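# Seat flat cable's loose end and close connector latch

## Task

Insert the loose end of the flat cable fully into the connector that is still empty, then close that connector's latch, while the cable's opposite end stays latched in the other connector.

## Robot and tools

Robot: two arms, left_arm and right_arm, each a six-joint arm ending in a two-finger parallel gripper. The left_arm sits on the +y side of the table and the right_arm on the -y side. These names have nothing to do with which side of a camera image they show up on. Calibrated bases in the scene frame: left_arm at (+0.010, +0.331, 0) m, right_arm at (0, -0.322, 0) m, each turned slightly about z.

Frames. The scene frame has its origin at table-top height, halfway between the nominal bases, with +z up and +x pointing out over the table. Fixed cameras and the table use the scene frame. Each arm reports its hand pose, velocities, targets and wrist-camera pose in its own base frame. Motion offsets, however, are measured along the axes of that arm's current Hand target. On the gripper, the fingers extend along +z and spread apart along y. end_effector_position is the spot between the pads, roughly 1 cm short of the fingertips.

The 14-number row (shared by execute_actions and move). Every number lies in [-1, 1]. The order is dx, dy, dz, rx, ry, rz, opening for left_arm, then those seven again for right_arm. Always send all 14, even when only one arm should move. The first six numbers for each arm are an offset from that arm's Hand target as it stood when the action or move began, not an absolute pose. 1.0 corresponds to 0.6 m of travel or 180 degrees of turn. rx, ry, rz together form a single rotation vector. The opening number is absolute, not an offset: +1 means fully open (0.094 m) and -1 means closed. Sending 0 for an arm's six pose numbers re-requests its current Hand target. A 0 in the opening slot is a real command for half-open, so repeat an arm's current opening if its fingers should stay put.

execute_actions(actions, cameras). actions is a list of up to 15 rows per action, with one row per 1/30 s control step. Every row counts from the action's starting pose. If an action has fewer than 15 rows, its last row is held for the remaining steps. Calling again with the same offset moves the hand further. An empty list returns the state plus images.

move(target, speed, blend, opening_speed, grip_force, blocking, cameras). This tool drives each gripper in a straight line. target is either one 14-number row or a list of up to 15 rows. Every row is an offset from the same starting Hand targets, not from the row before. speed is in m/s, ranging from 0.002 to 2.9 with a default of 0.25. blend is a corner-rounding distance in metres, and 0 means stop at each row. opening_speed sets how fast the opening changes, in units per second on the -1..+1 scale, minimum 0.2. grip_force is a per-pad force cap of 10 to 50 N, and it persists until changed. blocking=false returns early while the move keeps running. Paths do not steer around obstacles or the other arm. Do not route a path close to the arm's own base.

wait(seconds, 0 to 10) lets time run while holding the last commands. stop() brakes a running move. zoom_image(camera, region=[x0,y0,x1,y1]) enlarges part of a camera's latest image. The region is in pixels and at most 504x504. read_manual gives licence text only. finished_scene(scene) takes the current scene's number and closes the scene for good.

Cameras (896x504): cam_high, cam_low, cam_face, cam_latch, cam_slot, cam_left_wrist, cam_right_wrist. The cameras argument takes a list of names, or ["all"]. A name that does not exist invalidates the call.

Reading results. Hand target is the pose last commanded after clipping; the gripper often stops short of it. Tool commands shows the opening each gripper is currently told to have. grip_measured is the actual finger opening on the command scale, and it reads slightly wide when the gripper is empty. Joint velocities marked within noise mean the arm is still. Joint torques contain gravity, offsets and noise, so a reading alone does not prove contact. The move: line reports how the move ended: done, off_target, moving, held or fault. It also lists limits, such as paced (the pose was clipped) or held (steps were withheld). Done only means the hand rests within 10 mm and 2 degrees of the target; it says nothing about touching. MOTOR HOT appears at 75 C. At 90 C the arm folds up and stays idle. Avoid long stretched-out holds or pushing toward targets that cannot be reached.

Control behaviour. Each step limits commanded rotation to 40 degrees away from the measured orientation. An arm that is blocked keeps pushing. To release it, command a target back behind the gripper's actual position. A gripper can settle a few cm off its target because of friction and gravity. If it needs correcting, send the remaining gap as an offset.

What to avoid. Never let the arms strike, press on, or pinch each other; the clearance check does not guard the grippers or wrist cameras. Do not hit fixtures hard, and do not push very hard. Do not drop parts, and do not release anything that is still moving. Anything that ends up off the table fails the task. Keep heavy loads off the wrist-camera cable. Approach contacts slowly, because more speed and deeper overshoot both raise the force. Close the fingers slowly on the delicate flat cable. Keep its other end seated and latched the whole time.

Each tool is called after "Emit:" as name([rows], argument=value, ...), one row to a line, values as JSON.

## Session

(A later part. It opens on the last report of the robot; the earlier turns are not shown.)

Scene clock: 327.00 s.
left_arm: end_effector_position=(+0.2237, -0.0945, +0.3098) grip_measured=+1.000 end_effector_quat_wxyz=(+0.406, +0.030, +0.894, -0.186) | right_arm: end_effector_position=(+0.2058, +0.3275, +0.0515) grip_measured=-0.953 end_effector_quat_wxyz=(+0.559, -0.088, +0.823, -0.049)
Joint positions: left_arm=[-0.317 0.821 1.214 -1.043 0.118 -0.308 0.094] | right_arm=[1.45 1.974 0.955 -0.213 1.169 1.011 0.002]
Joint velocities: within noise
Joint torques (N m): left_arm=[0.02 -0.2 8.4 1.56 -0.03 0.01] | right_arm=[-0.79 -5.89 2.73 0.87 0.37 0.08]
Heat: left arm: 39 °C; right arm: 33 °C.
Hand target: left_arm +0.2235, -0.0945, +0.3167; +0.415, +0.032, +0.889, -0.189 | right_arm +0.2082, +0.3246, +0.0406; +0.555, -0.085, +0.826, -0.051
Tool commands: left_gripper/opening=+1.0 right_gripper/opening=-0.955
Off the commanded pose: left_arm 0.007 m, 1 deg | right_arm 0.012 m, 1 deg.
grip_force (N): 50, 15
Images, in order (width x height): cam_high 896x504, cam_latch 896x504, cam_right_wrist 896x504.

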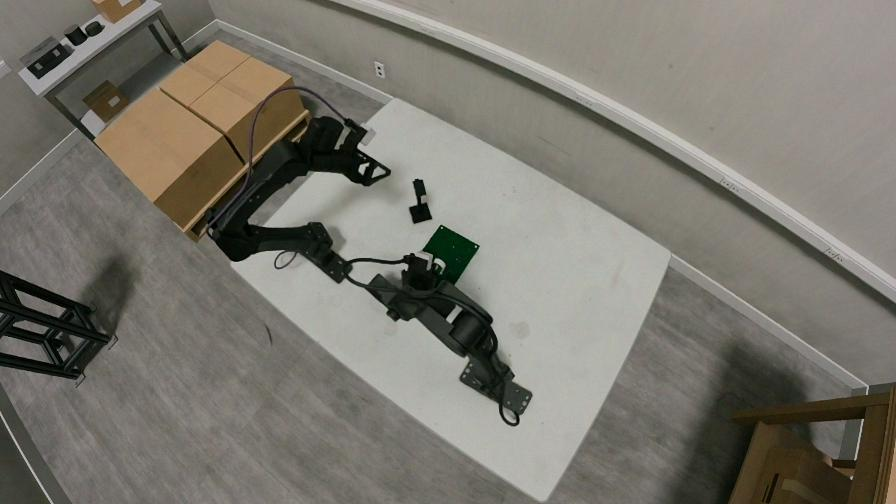

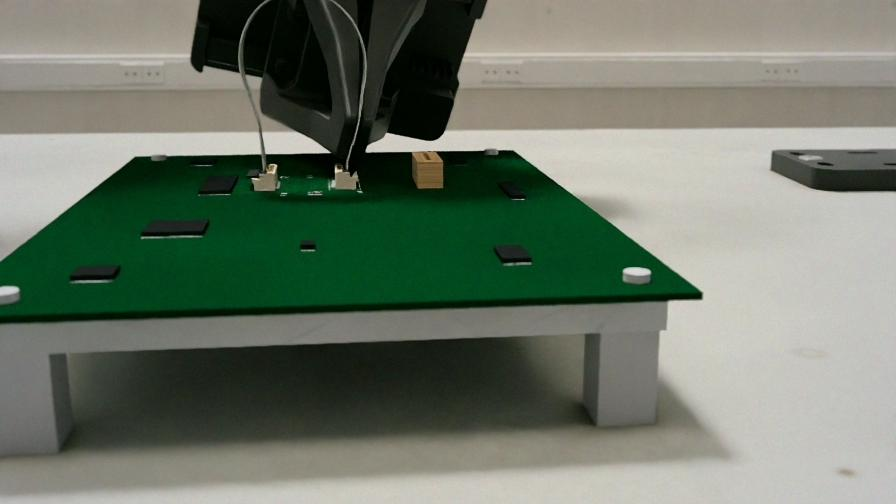

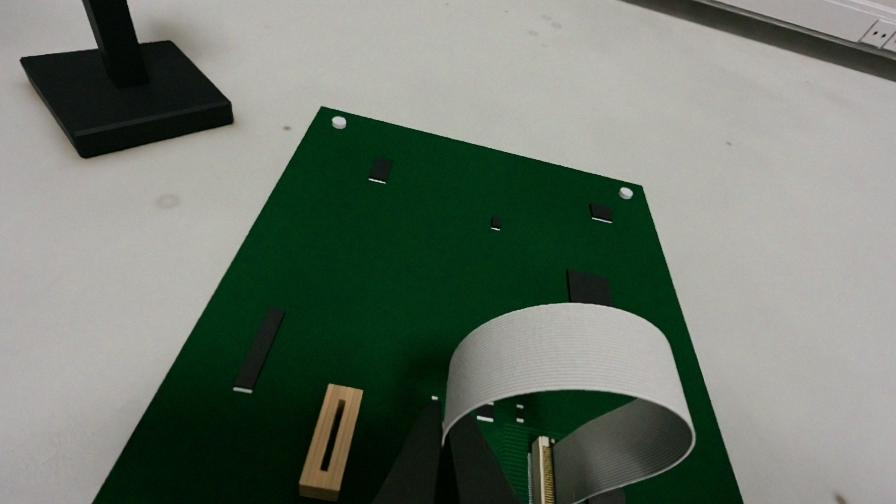

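Emit:
move(target=[0,0,0,0,0,0,1,-0.0031,0.0155,0.0002,0,0,0,-0.955], speed=0.02, cameras=["cam_latch","cam_slot","cam_face"])

Emit:
zoom_image(camera="cam_latch", region=[325, 145, 385, 195])

Emit:
zoom_image(camera="cam_slot", region=[400, 270, 520, 390])

Emit:
zoom_image(camera="cam_face", region=[455, 205, 519, 245])

Scene clock: 333.33 s.
left_arm: end_effector_position=(+0.2237, -0.0945, +0.3098) grip_measured=+1.000 end_effector_quat_wxyz=(+0.406, +0.030, +0.894, -0.186) | right_arm: end_effector_position=(+0.2077, +0.3282, +0.0511) grip_measured=-0.953 end_effector_quat_wxyz=(+0.567, -0.090, +0.816, -0.060)
Joint positions: left_arm=[-0.317 0.821 1.214 -1.043 0.118 -0.308 0.094] | right_arm=[1.45 1.997 0.971 -0.222 1.194 1.011 0.002]
Joint torques (N m): left_arm=[0.06 -0.28 8.23 1.58 -0.03 0.01] | right_arm=[-0.43 -5.75 4.92 0.71 0.18 0.14]
Heat: left arm: 39 °C; right arm: 33 °C.
Hand target: left_arm +0.2235, -0.0945, +0.3167; +0.415, +0.032, +0.889, -0.189 | right_arm +0.2082, +0.3341, +0.0405; +0.555, -0.085, +0.826, -0.051
Off the commanded pose: left_arm 0.007 m, 1 deg | right_arm 0.012 m, 2 deg.
grip_force (N): 50, 15
move: off_target (right_arm)
Images, in order (width x height): cam_face 896x504, cam_latch 896x504, cam_slot 896x504.

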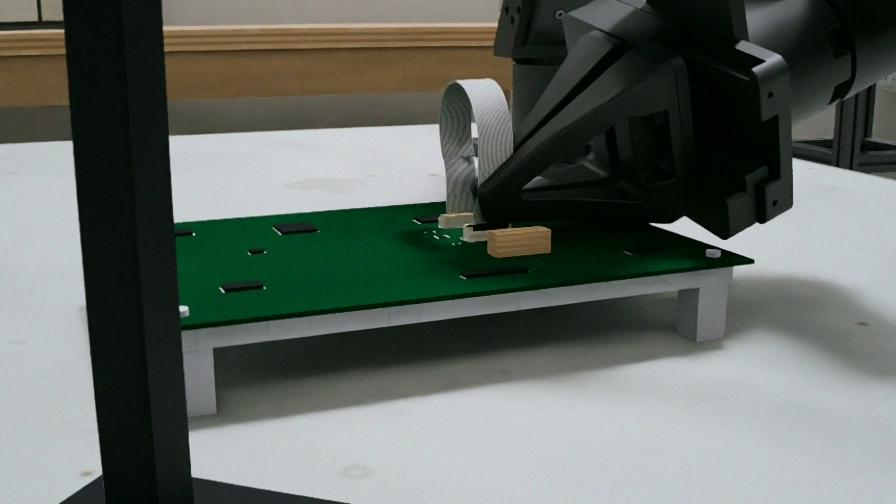

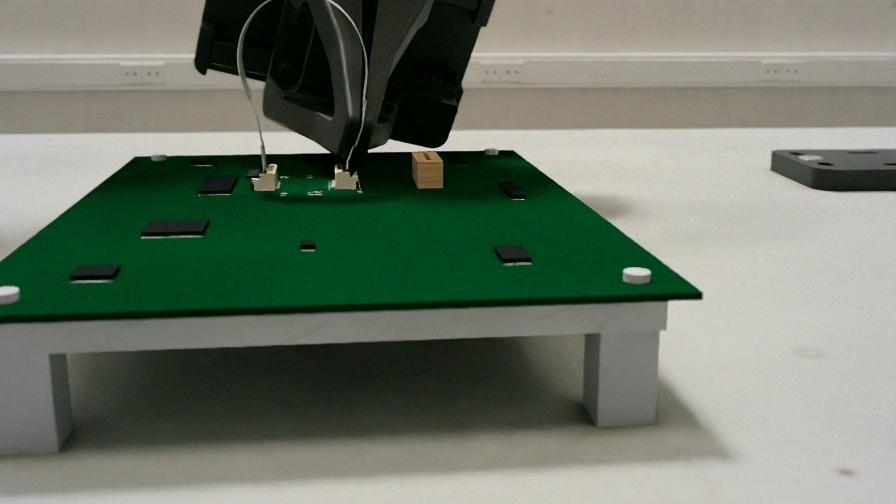

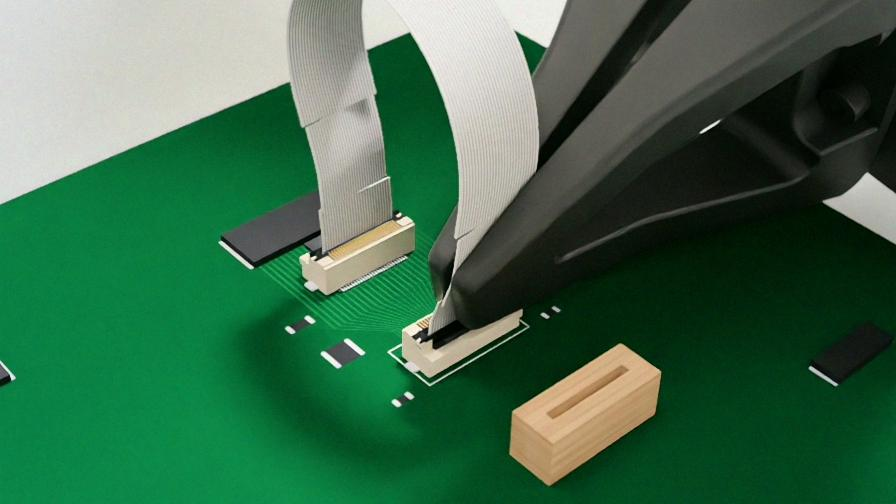

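Scaled by 8.400 from the camera's 896x504 image, which has a finer 1280x720 frame.

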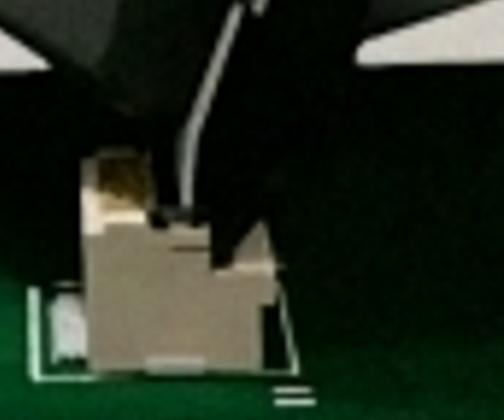

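Scaled by 4.200 from the camera's 896x504 image, which has a finer 1280x720 frame.

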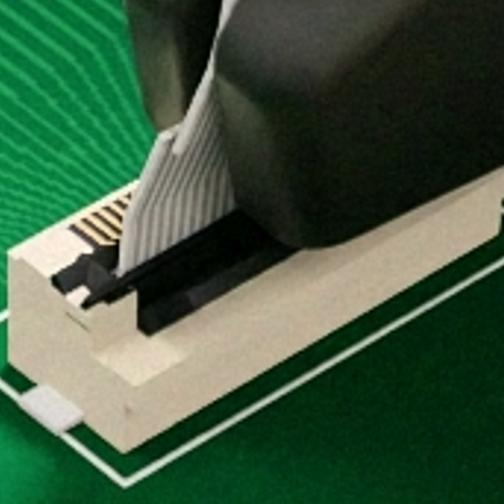

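Scaled by 7.875 from the camera's 896x504 image, which has a finer 1280x720 frame.

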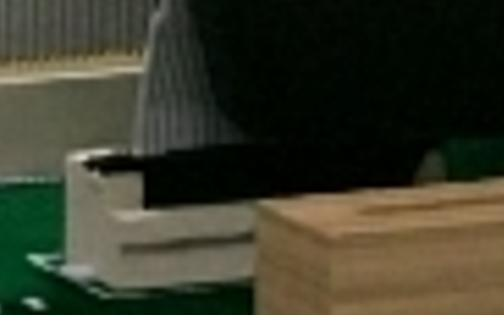

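Emit:
move(target=[0,0,0,0,0,0,1,-0.0020,0.0098,0.0001,0,0,0,-0.955], speed=0.01, cameras=["cam_latch","cam_slot","cam_face"])

Emit:
zoom_image(camera="cam_latch", region=[325, 145, 385, 195])

Emit:
zoom_image(camera="cam_slot", region=[400, 270, 520, 390])

Emit:
zoom_image(camera="cam_face", region=[455, 205, 519, 245])

Scene clock: 341.83 s.
left_arm: end_effector_position=(+0.2237, -0.0945, +0.3098) grip_measured=+1.000 end_effector_quat_wxyz=(+0.406, +0.030, +0.894, -0.186) | right_arm: end_effector_position=(+0.2083, +0.3289, +0.0512) grip_measured=-0.953 end_effector_quat_wxyz=(+0.567, -0.097, +0.814, -0.073)
Joint positions: left_arm=[-0.317 0.821 1.214 -1.043 0.118 -0.308 0.094] | right_arm=[1.45 2.012 0.997 -0.265 1.202 1.014 0.002]
Joint torques (N m): left_arm=[0.05 -0.23 8.21 1.58 -0.06 0] | right_arm=[-0.24 -5.81 5.31 0.89 0.12 0.2]
Heat: left arm: 39 °C; right arm: 33 °C.
Hand target: left_arm +0.2235, -0.0945, +0.3167; +0.415, +0.032, +0.889, -0.189 | right_arm +0.2082, +0.3401, +0.0406; +0.555, -0.085, +0.826, -0.051
Off the commanded pose: left_arm 0.007 m, 1 deg | right_arm 0.015 m, 3 deg.
grip_force (N): 50, 15
move: off_target (right_arm)
Images, in order (width x height): cam_face 896x504, cam_latch 896x504, cam_slot 896x504.

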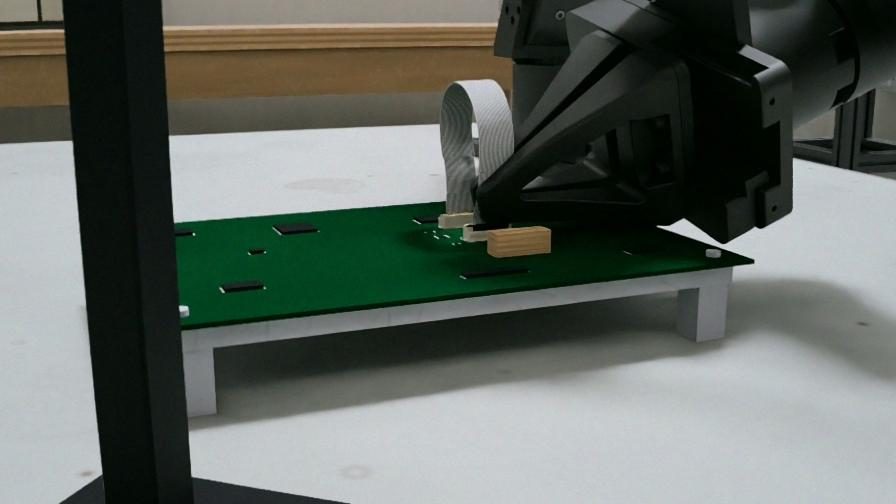

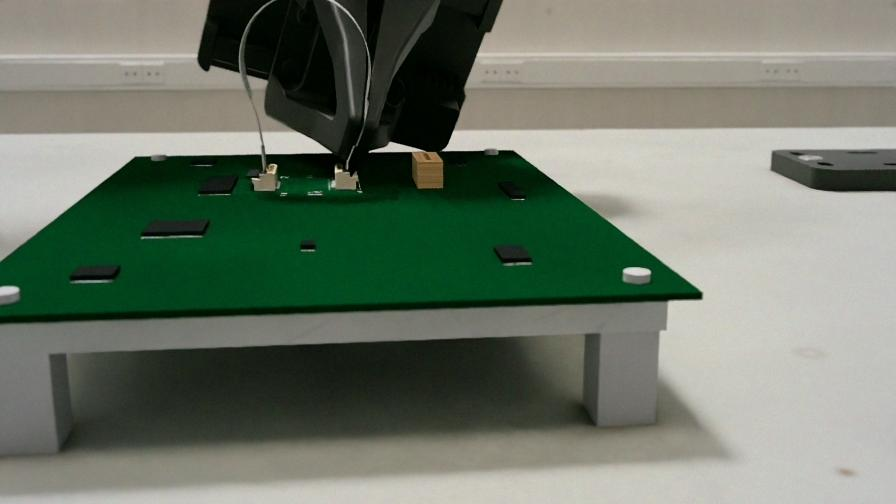

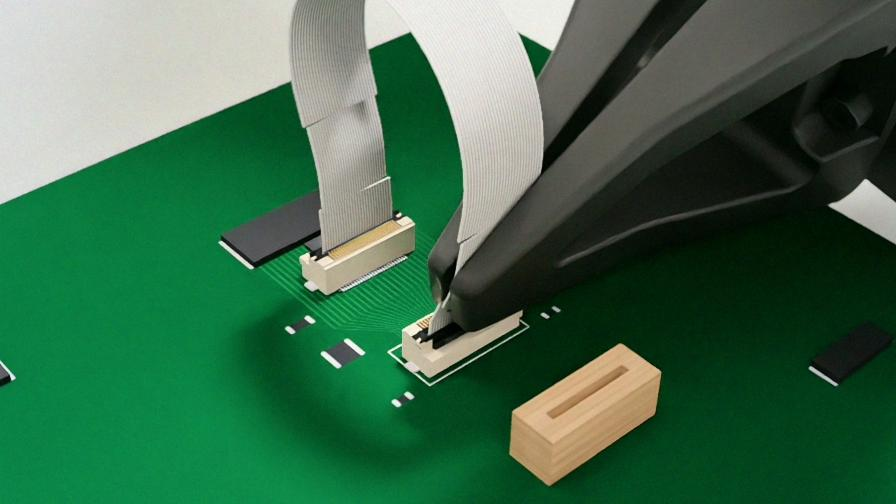

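Scaled by 8.400 from the camera's 896x504 image, which has a finer 1280x720 frame.

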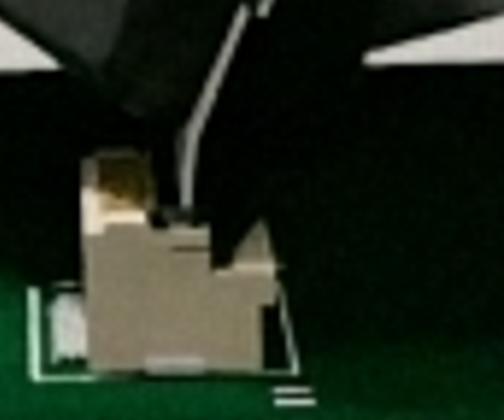

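Scaled by 4.200 from the camera's 896x504 image, which has a finer 1280x720 frame.

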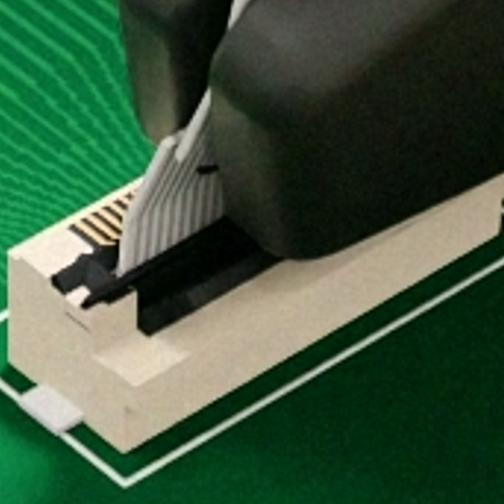

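Scaled by 7.875 from the camera's 896x504 image, which has a finer 1280x720 frame.

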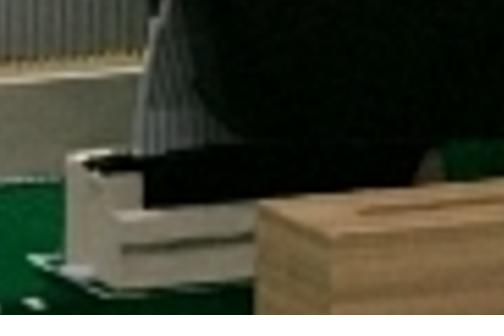

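Emit:
zoom_image(camera="cam_slot", region=[405, 312, 475, 356])

Emit:
zoom_image(camera="cam_slot", region=[295, 210, 365, 254])

Scaled by 7.200 from the camera's 896x504 image, which has a finer 1280x720 frame.

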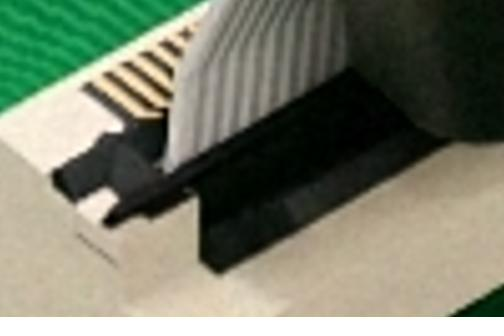

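Scaled by 7.200 from the camera's 896x504 image, which has a finer 1280x720 frame.

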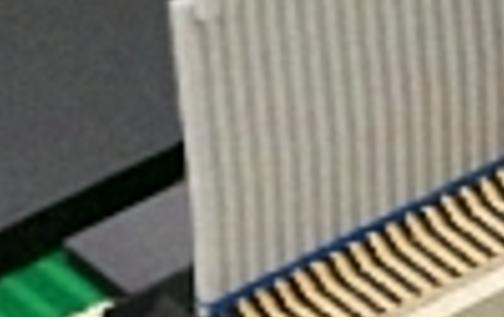

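Emit:
move([
  [0,0,0,0,0,0,1,0.0046,-0.0227,-0.0002,0,0,0,-0.955],
  [0,0,0,0,0,0,1,-0.0469,-0.0328,-0.0217,0,0,0,-0.955],
], blend=[0.002,0], speed=0.03, cameras=["cam_latch","cam_slot"])

Emit:
zoom_image(camera="cam_latch", region=[325, 145, 385, 195])

Emit:
zoom_image(camera="cam_slot", region=[405, 302, 475, 356])

Scene clock: 355.80 s.
left_arm: end_effector_position=(+0.2237, -0.0945, +0.3098) grip_measured=+1.000 end_effector_quat_wxyz=(+0.406, +0.030, +0.894, -0.186) | right_arm: end_effector_position=(+0.2062, +0.3214, +0.0555) grip_measured=-0.953 end_effector_quat_wxyz=(+0.541, -0.104, +0.832, -0.068)
Joint positions: left_arm=[-0.317 0.821 1.214 -1.043 0.118 -0.308 0.094] | right_arm=[1.44 1.946 0.974 -0.313 1.135 1.008 0.002]
Joint torques (N m): left_arm=[0.05 -0.38 8.38 1.58 -0.05 0.01] | right_arm=[0.08 -10.19 4.98 0.53 0.66 0.09]
Heat: left arm: 39 °C; right arm: 33 °C.
Hand target: left_arm +0.2235, -0.0945, +0.3167; +0.415, +0.032, +0.889, -0.189 | right_arm +0.2082, +0.3263, +0.0745; +0.555, -0.085, +0.826, -0.051
Off the commanded pose: left_arm 0.007 m, 1 deg | right_arm 0.020 m, 3 deg.
grip_force (N): 50, 15
move: off_target (right_arm)
Images, in order (width x height): cam_latch 896x504, cam_slot 896x504.

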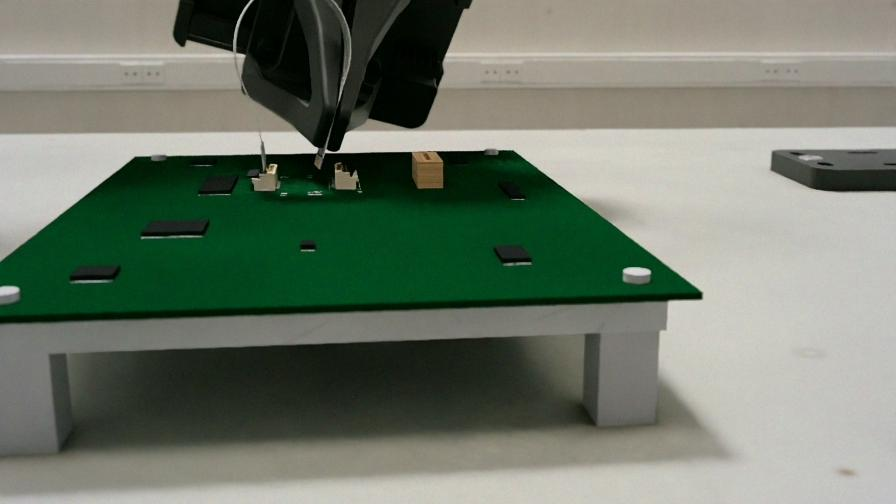

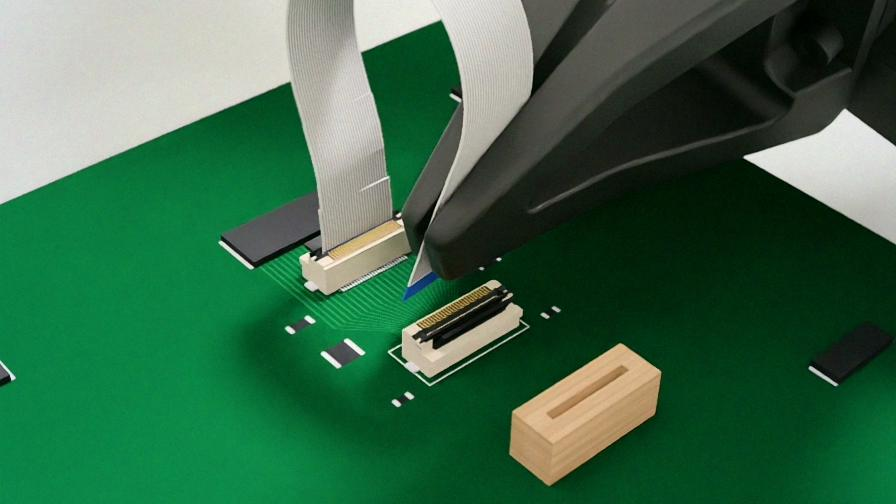

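Scaled by 8.400 from the camera's 896x504 image, which has a finer 1280x720 frame.

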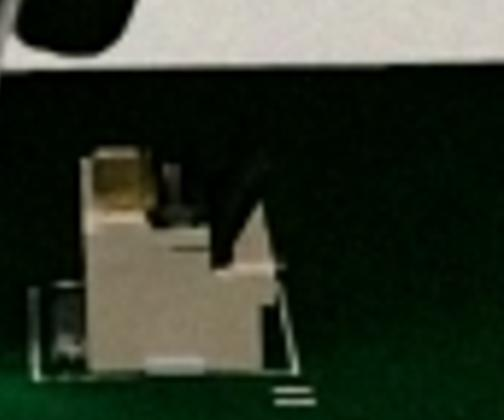

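Scaled by 7.200 from the camera's 896x504 image, which has a finer 1280x720 frame.

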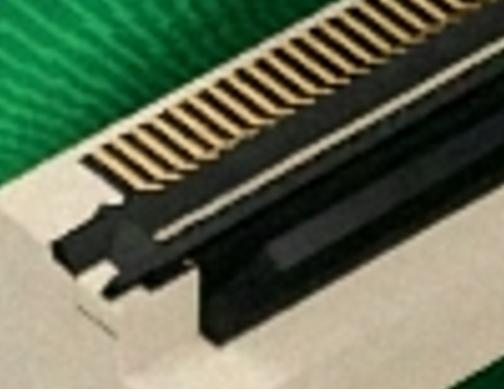

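Emit:
zoom_image(camera="cam_latch", region=[300, 135, 372, 195])

Emit:
zoom_image(camera="cam_slot", region=[380, 240, 540, 390])

Emit:
execute_actions(actions=[], cameras=["cam_face","cam_right_wrist"])

Emit:
zoom_image(camera="cam_face", region=[430, 170, 530, 260])

Scaled by 7.000 from the camera's 896x504 image, which has a finer 1280x720 frame.

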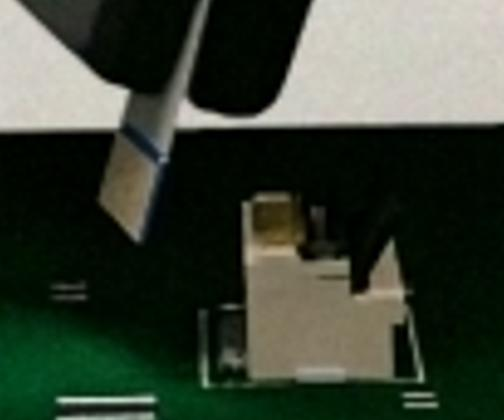

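Scaled by 3.150 from the camera's 896x504 image, which has a finer 1280x720 frame.

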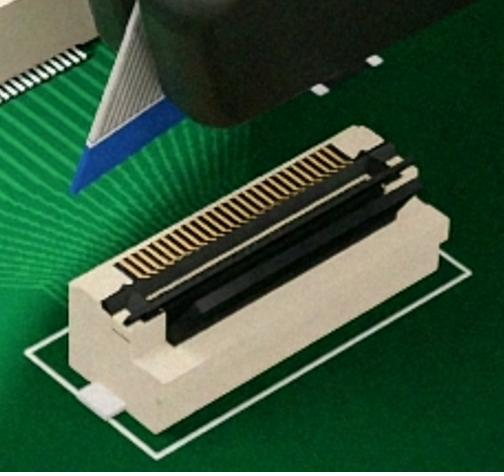

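Scene clock: 358.30 s.
left_arm: end_effector_position=(+0.2237, -0.0945, +0.3098) grip_measured=+1.000 end_effector_quat_wxyz=(+0.406, +0.030, +0.894, -0.186) | right_arm: end_effector_position=(+0.2062, +0.3213, +0.0554) grip_measured=-0.953 end_effector_quat_wxyz=(+0.541, -0.104, +0.832, -0.068)
Joint positions: left_arm=[-0.317 0.821 1.214 -1.043 0.118 -0.308 0.094] | right_arm=[1.44 1.946 0.974 -0.314 1.135 1.008 0.002]
Joint velocities: within noise
Joint torques (N m): left_arm=[0.03 -0.29 8.5 1.58 0 0.03] | right_arm=[0.08 -10.19 4.98 0.52 0.66 0.09]
Heat: left arm: 39 °C; right arm: 34 °C.
Hand target: left_arm +0.2235, -0.0945, +0.3167; +0.415, +0.032, +0.889, -0.189 | right_arm +0.2082, +0.3262, +0.0745; +0.555, -0.085, +0.826, -0.051
Tool commands: left_gripper/opening=+1.0 right_gripper/opening=-0.955
Off the commanded pose: left_arm 0.007 m, 1 deg | right_arm 0.020 m, 3 deg.
grip_force (N): 50, 15
Images, in order (width x height): cam_face 896x504, cam_right_wrist 896x504.

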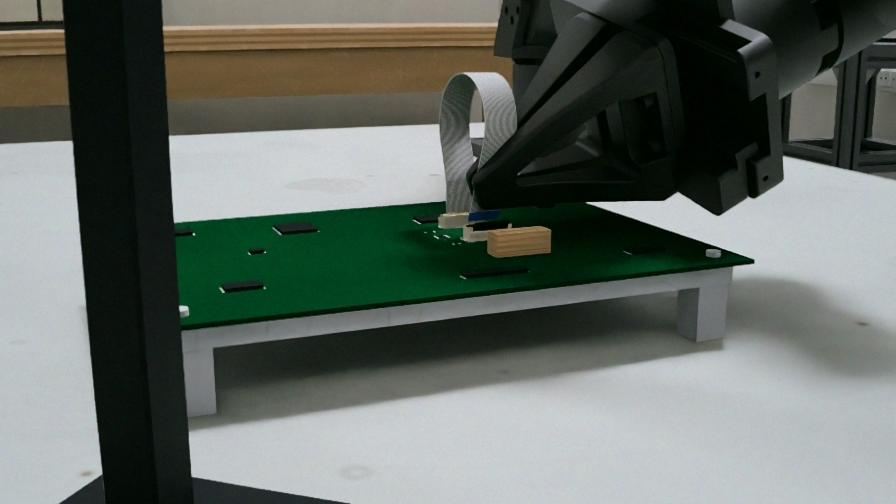

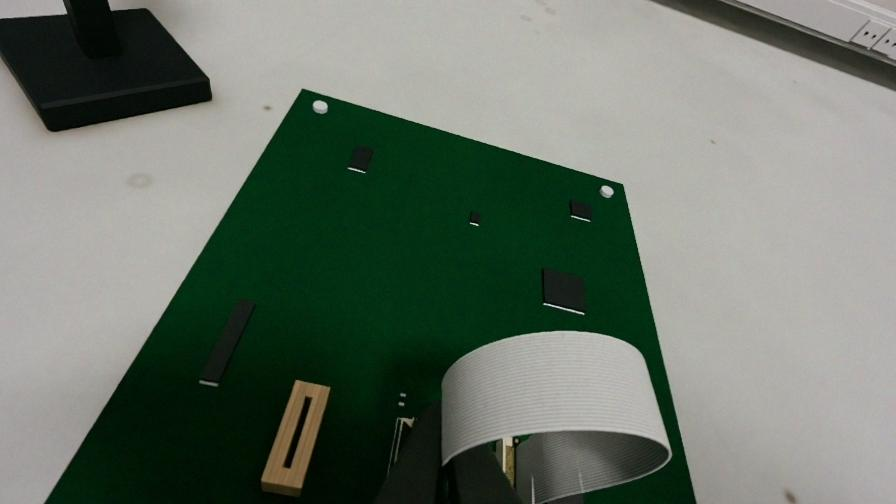

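Scaled by 5.040 from the camera's 896x504 image, which has a finer 1280x720 frame.

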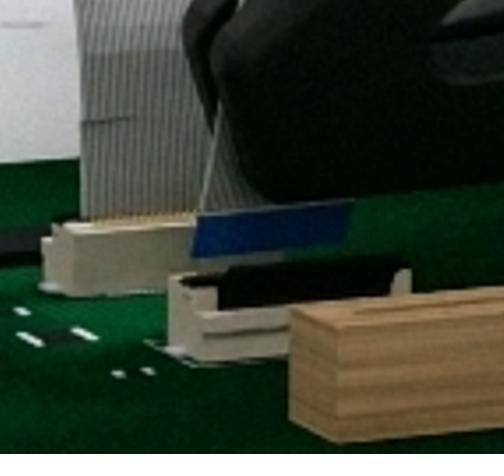

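Emit:
move([
  [0,0,0,0,0,0,1,-0.0091,-0.0018,-0.0038,0,0,0,-0.955],
  [0,0,0,0,0,0,1,-0.0091,-0.0018,-0.0038,0,0,0.0725,-0.955],
], speed=0.05, cameras=["cam_latch","cam_face"])

Emit:
zoom_image(camera="cam_latch", region=[300, 135, 372, 195])

Emit:
zoom_image(camera="cam_face", region=[430, 170, 530, 260])

Scene clock: 367.43 s.
left_arm: end_effector_position=(+0.2237, -0.0945, +0.3098) grip_measured=+1.000 end_effector_quat_wxyz=(+0.406, +0.030, +0.894, -0.186) | right_arm: end_effector_position=(+0.2060, +0.3206, +0.0598) grip_measured=-0.953 end_effector_quat_wxyz=(+0.545, -0.013, +0.839, -0.009)
Joint positions: left_arm=[-0.317 0.821 1.214 -1.043 0.118 -0.308 0.094] | right_arm=[1.44 1.932 0.979 -0.335 1.133 1.228 0.002]
Joint torques (N m): left_arm=[0.25 -0.12 8.34 1.61 -0.01 0.02] | right_arm=[0.05 -10.3 5.3 0.51 0.68 0.15]
Heat: left arm: 39 °C; right arm: 35 °C.
Hand target: left_arm +0.2235, -0.0945, +0.3167; +0.415, +0.032, +0.889, -0.189 | right_arm +0.2082, +0.3263, +0.0806; +0.557, +0.009, +0.830, +0.012
Off the commanded pose: left_arm 0.007 m, 1 deg | right_arm 0.022 m, 4 deg.
grip_force (N): 50, 15
move: off_target (right_arm)
Images, in order (width x height): cam_face 896x504, cam_latch 896x504.

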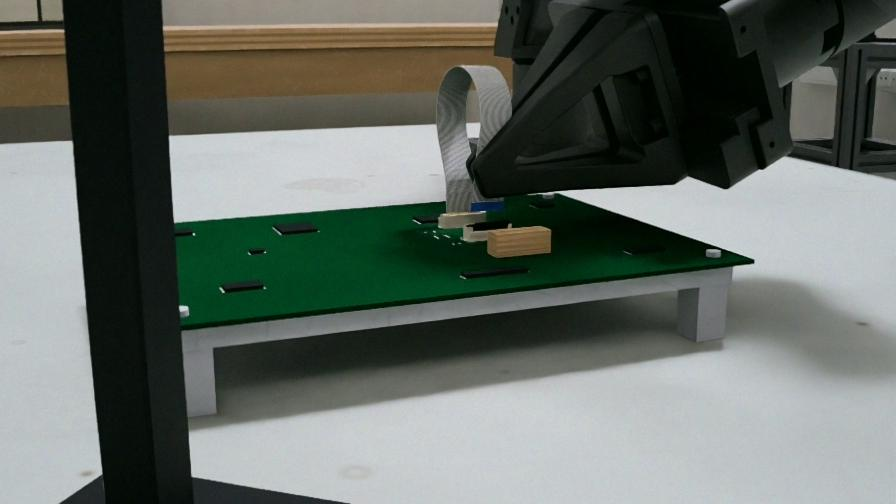

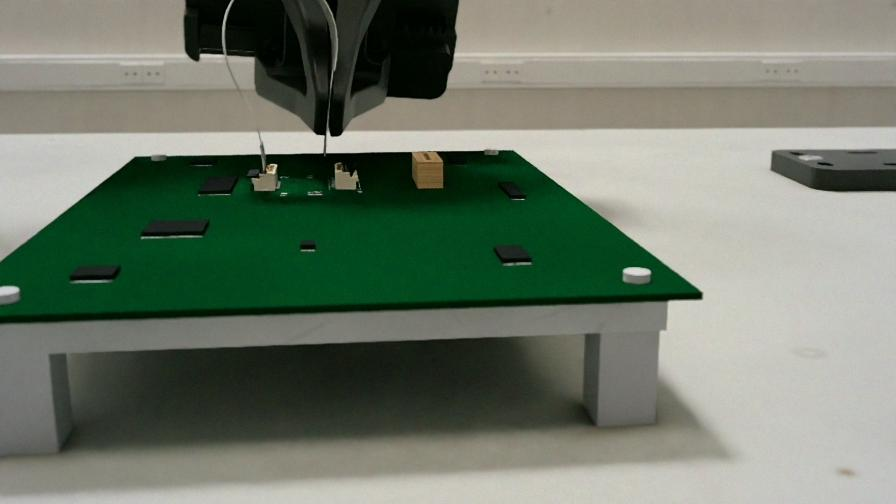

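Scaled by 7.000 from the camera's 896x504 image, which has a finer 1280x720 frame.

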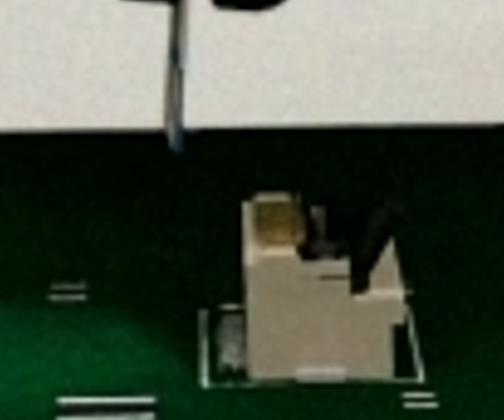

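Scaled by 5.040 from the camera's 896x504 image, which has a finer 1280x720 frame.

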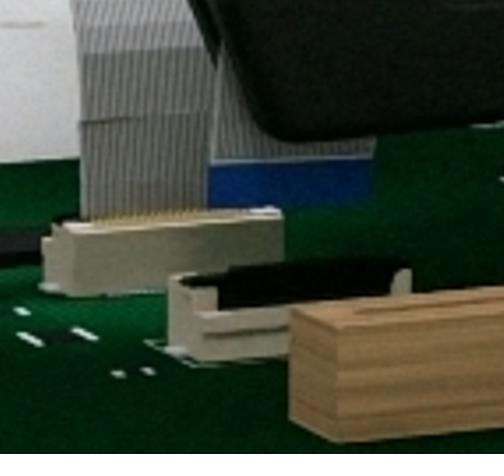

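Emit:
move(target=[0,0,0,0,0,0,1,-0.0019,0.0075,0.0052,0,0,0,-0.955], speed=0.05, cameras=["cam_latch","cam_face","cam_slot"])

Emit:
zoom_image(camera="cam_latch", region=[300, 135, 372, 195])

Emit:
zoom_image(camera="cam_face", region=[430, 170, 530, 260])

Emit:
zoom_image(camera="cam_slot", region=[380, 240, 540, 390])

Scene clock: 373.33 s.
left_arm: end_effector_position=(+0.2237, -0.0945, +0.3098) grip_measured=+1.000 end_effector_quat_wxyz=(+0.406, +0.030, +0.894, -0.186) | right_arm: end_effector_position=(+0.2065, +0.3259, +0.0635) grip_measured=-0.953 end_effector_quat_wxyz=(+0.545, -0.011, +0.838, -0.003)
Joint positions: left_arm=[-0.317 0.821 1.214 -1.043 0.118 -0.308 0.094] | right_arm=[1.44 1.932 0.996 -0.335 1.132 1.223 0.002]
Joint torques (N m): left_arm=[0.13 -0.23 8.46 1.58 -0.01 0.02] | right_arm=[-0.58 -9.36 5.41 0.63 0.68 0.05]
Heat: left arm: 39 °C; right arm: 35 °C.
Hand target: left_arm +0.2235, -0.0945, +0.3167; +0.415, +0.032, +0.889, -0.189 | right_arm +0.2115, +0.3308, +0.0806; +0.557, +0.009, +0.830, +0.012
Off the commanded pose: left_arm 0.007 m, 1 deg | right_arm 0.018 m, 3 deg.
grip_force (N): 50, 15
move: off_target (right_arm)
Images, in order (width x height): cam_face 896x504, cam_latch 896x504, cam_slot 896x504.

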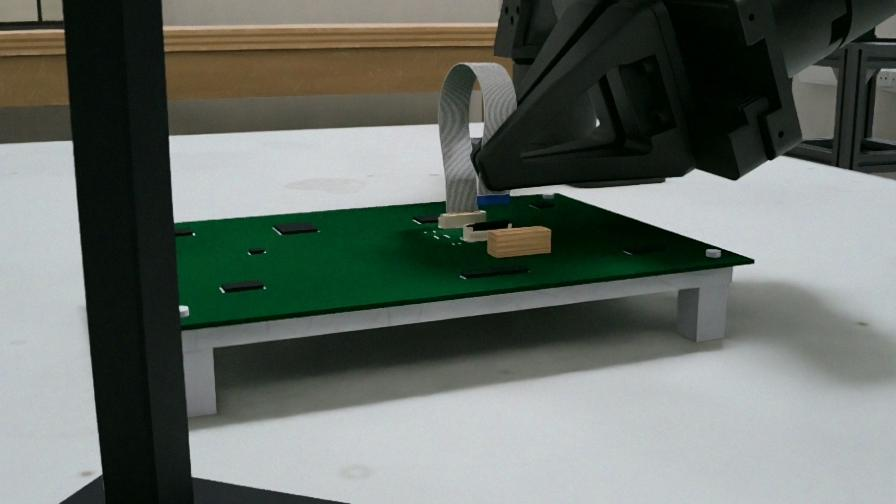

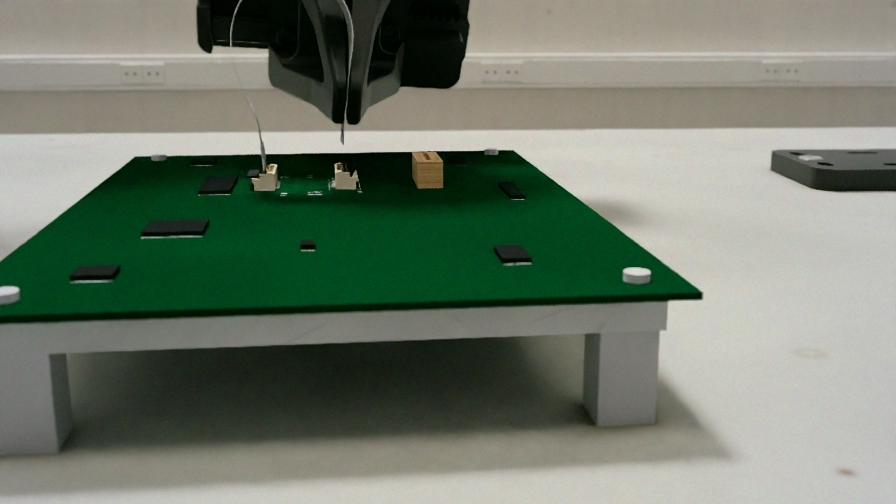

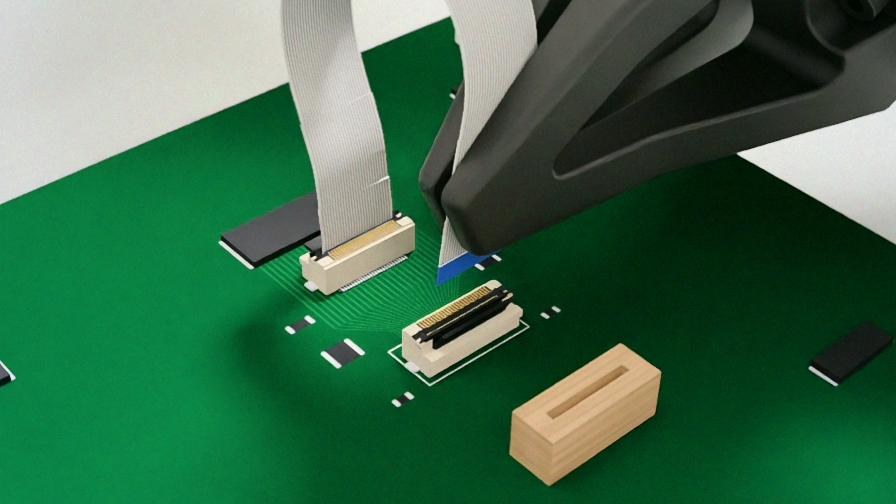

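Scaled by 7.000 from the camera's 896x504 image, which has a finer 1280x720 frame.

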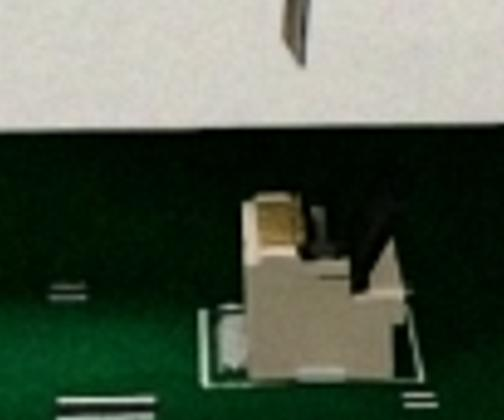

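Scaled by 5.040 from the camera's 896x504 image, which has a finer 1280x720 frame.

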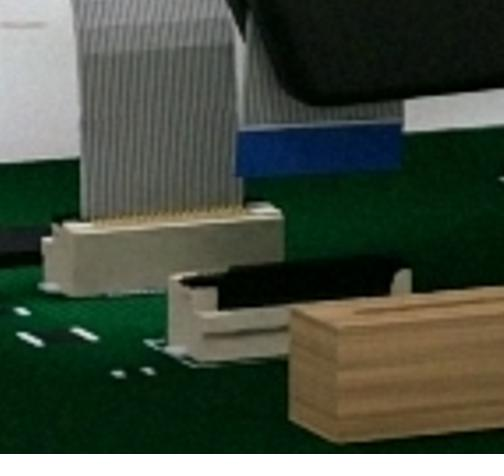

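Scaled by 3.150 from the camera's 896x504 image, which has a finer 1280x720 frame.

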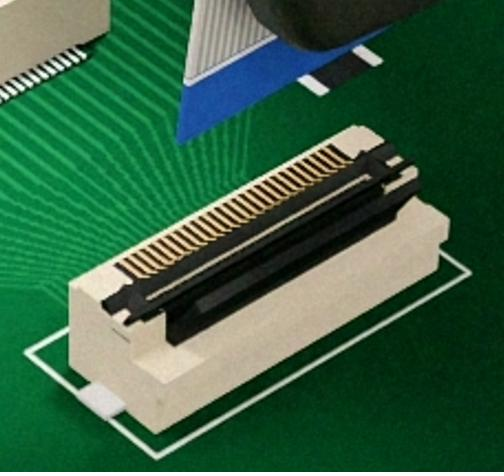

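Emit:
move(target=[0,0,0,0,0,0,1,-0.0018,0.0023,0.0047,0.0154,-0.0005,0.0063,-0.955], speed=0.05, cameras=["cam_latch","cam_face","cam_slot"])

Emit:
zoom_image(camera="cam_latch", region=[300, 135, 372, 195])

Emit:
zoom_image(camera="cam_face", region=[430, 170, 530, 260])

Emit:
zoom_image(camera="cam_slot", region=[380, 240, 540, 390])

Scene clock: 378.27 s.
left_arm: end_effector_position=(+0.2237, -0.0945, +0.3098) grip_measured=+1.000 end_effector_quat_wxyz=(+0.406, +0.030, +0.894, -0.186) | right_arm: end_effector_position=(+0.2090, +0.3312, +0.0743) grip_measured=-0.953 end_effector_quat_wxyz=(+0.542, +0.018, +0.840, +0.001)
Joint positions: left_arm=[-0.317 0.821 1.214 -1.043 0.118 -0.308 0.094] | right_arm=[1.435 1.943 1.076 -0.454 1.132 1.319 0.002]
Joint torques (N m): left_arm=[0.03 -0.29 8.31 1.59 -0.01 0.02] | right_arm=[-0.59 -6.83 5.7 0.45 0.78 0.15]
Heat: left arm: 39 °C; right arm: 35 °C.
Hand target: left_arm +0.2235, -0.0945, +0.3167; +0.415, +0.032, +0.889, -0.189 | right_arm +0.2146, +0.3321, +0.0806; +0.557, +0.031, +0.830, -0.002
Off the commanded pose: left_arm 0.007 m, 1 deg | right_arm 0.008 m, 3 deg.
grip_force (N): 50, 15
move: off_target (right_arm)
Images, in order (width x height): cam_face 896x504, cam_latch 896x504, cam_slot 896x504.

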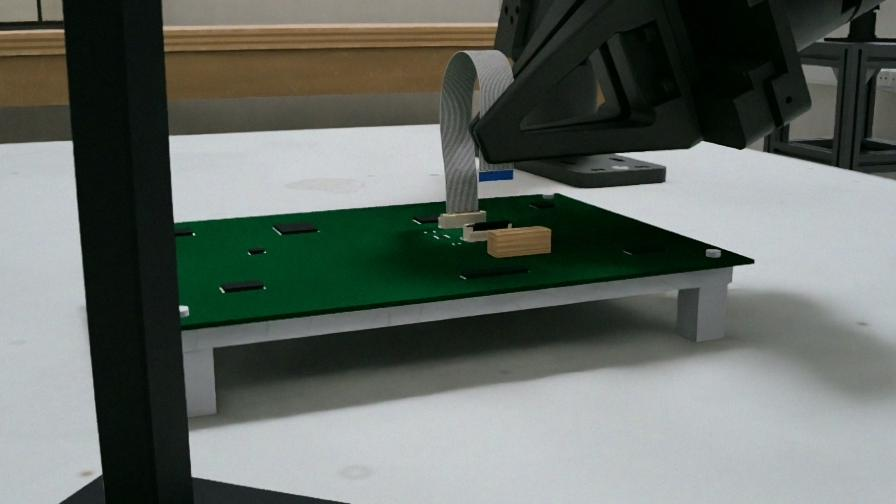

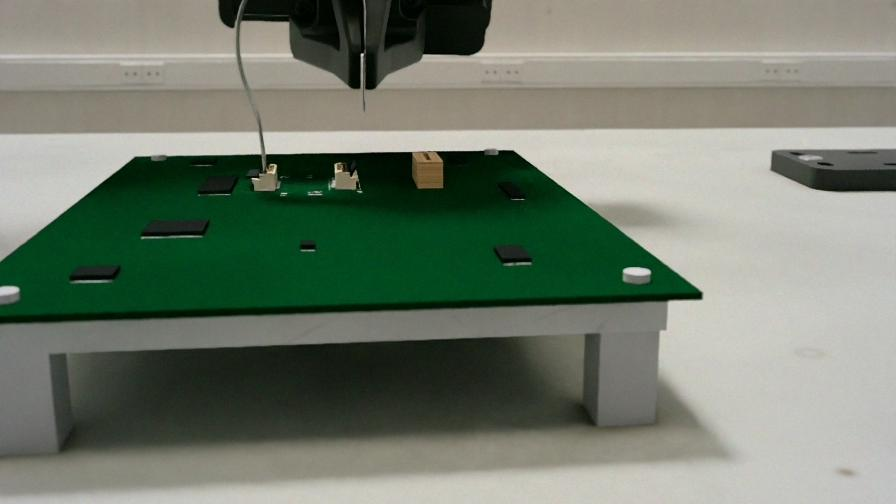

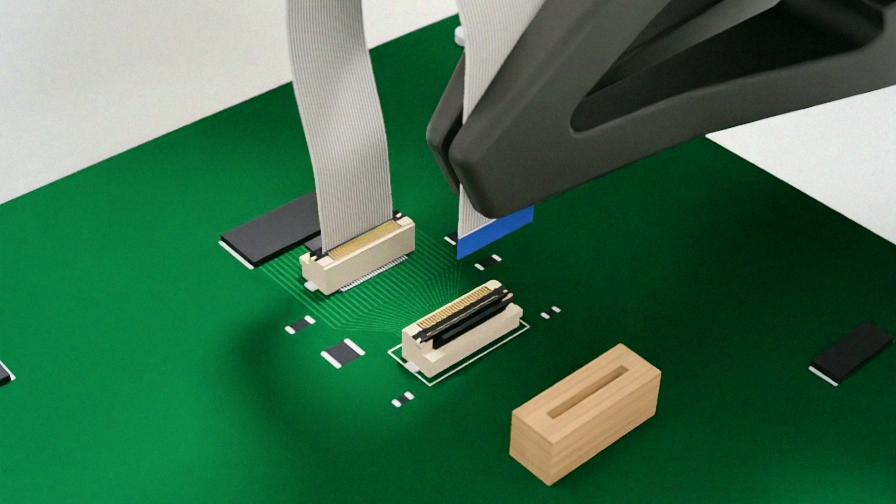

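Scaled by 7.000 from the camera's 896x504 image, which has a finer 1280x720 frame.

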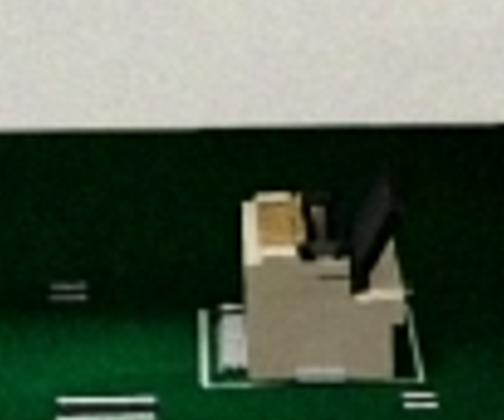

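Scaled by 5.040 from the camera's 896x504 image, which has a finer 1280x720 frame.

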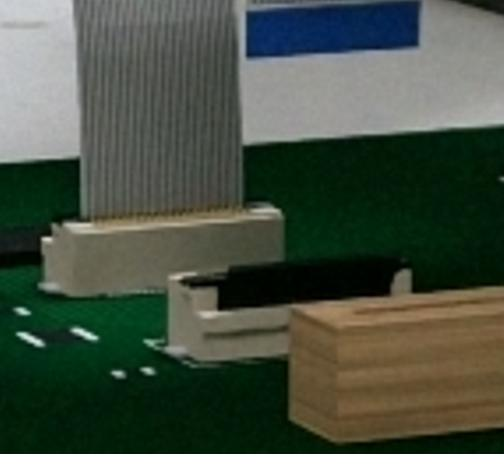

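Scaled by 3.150 from the camera's 896x504 image, which has a finer 1280x720 frame.

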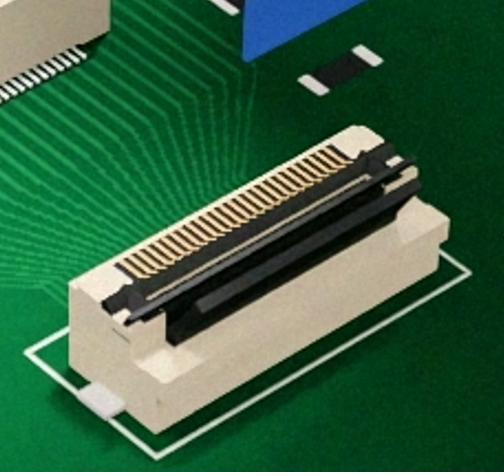

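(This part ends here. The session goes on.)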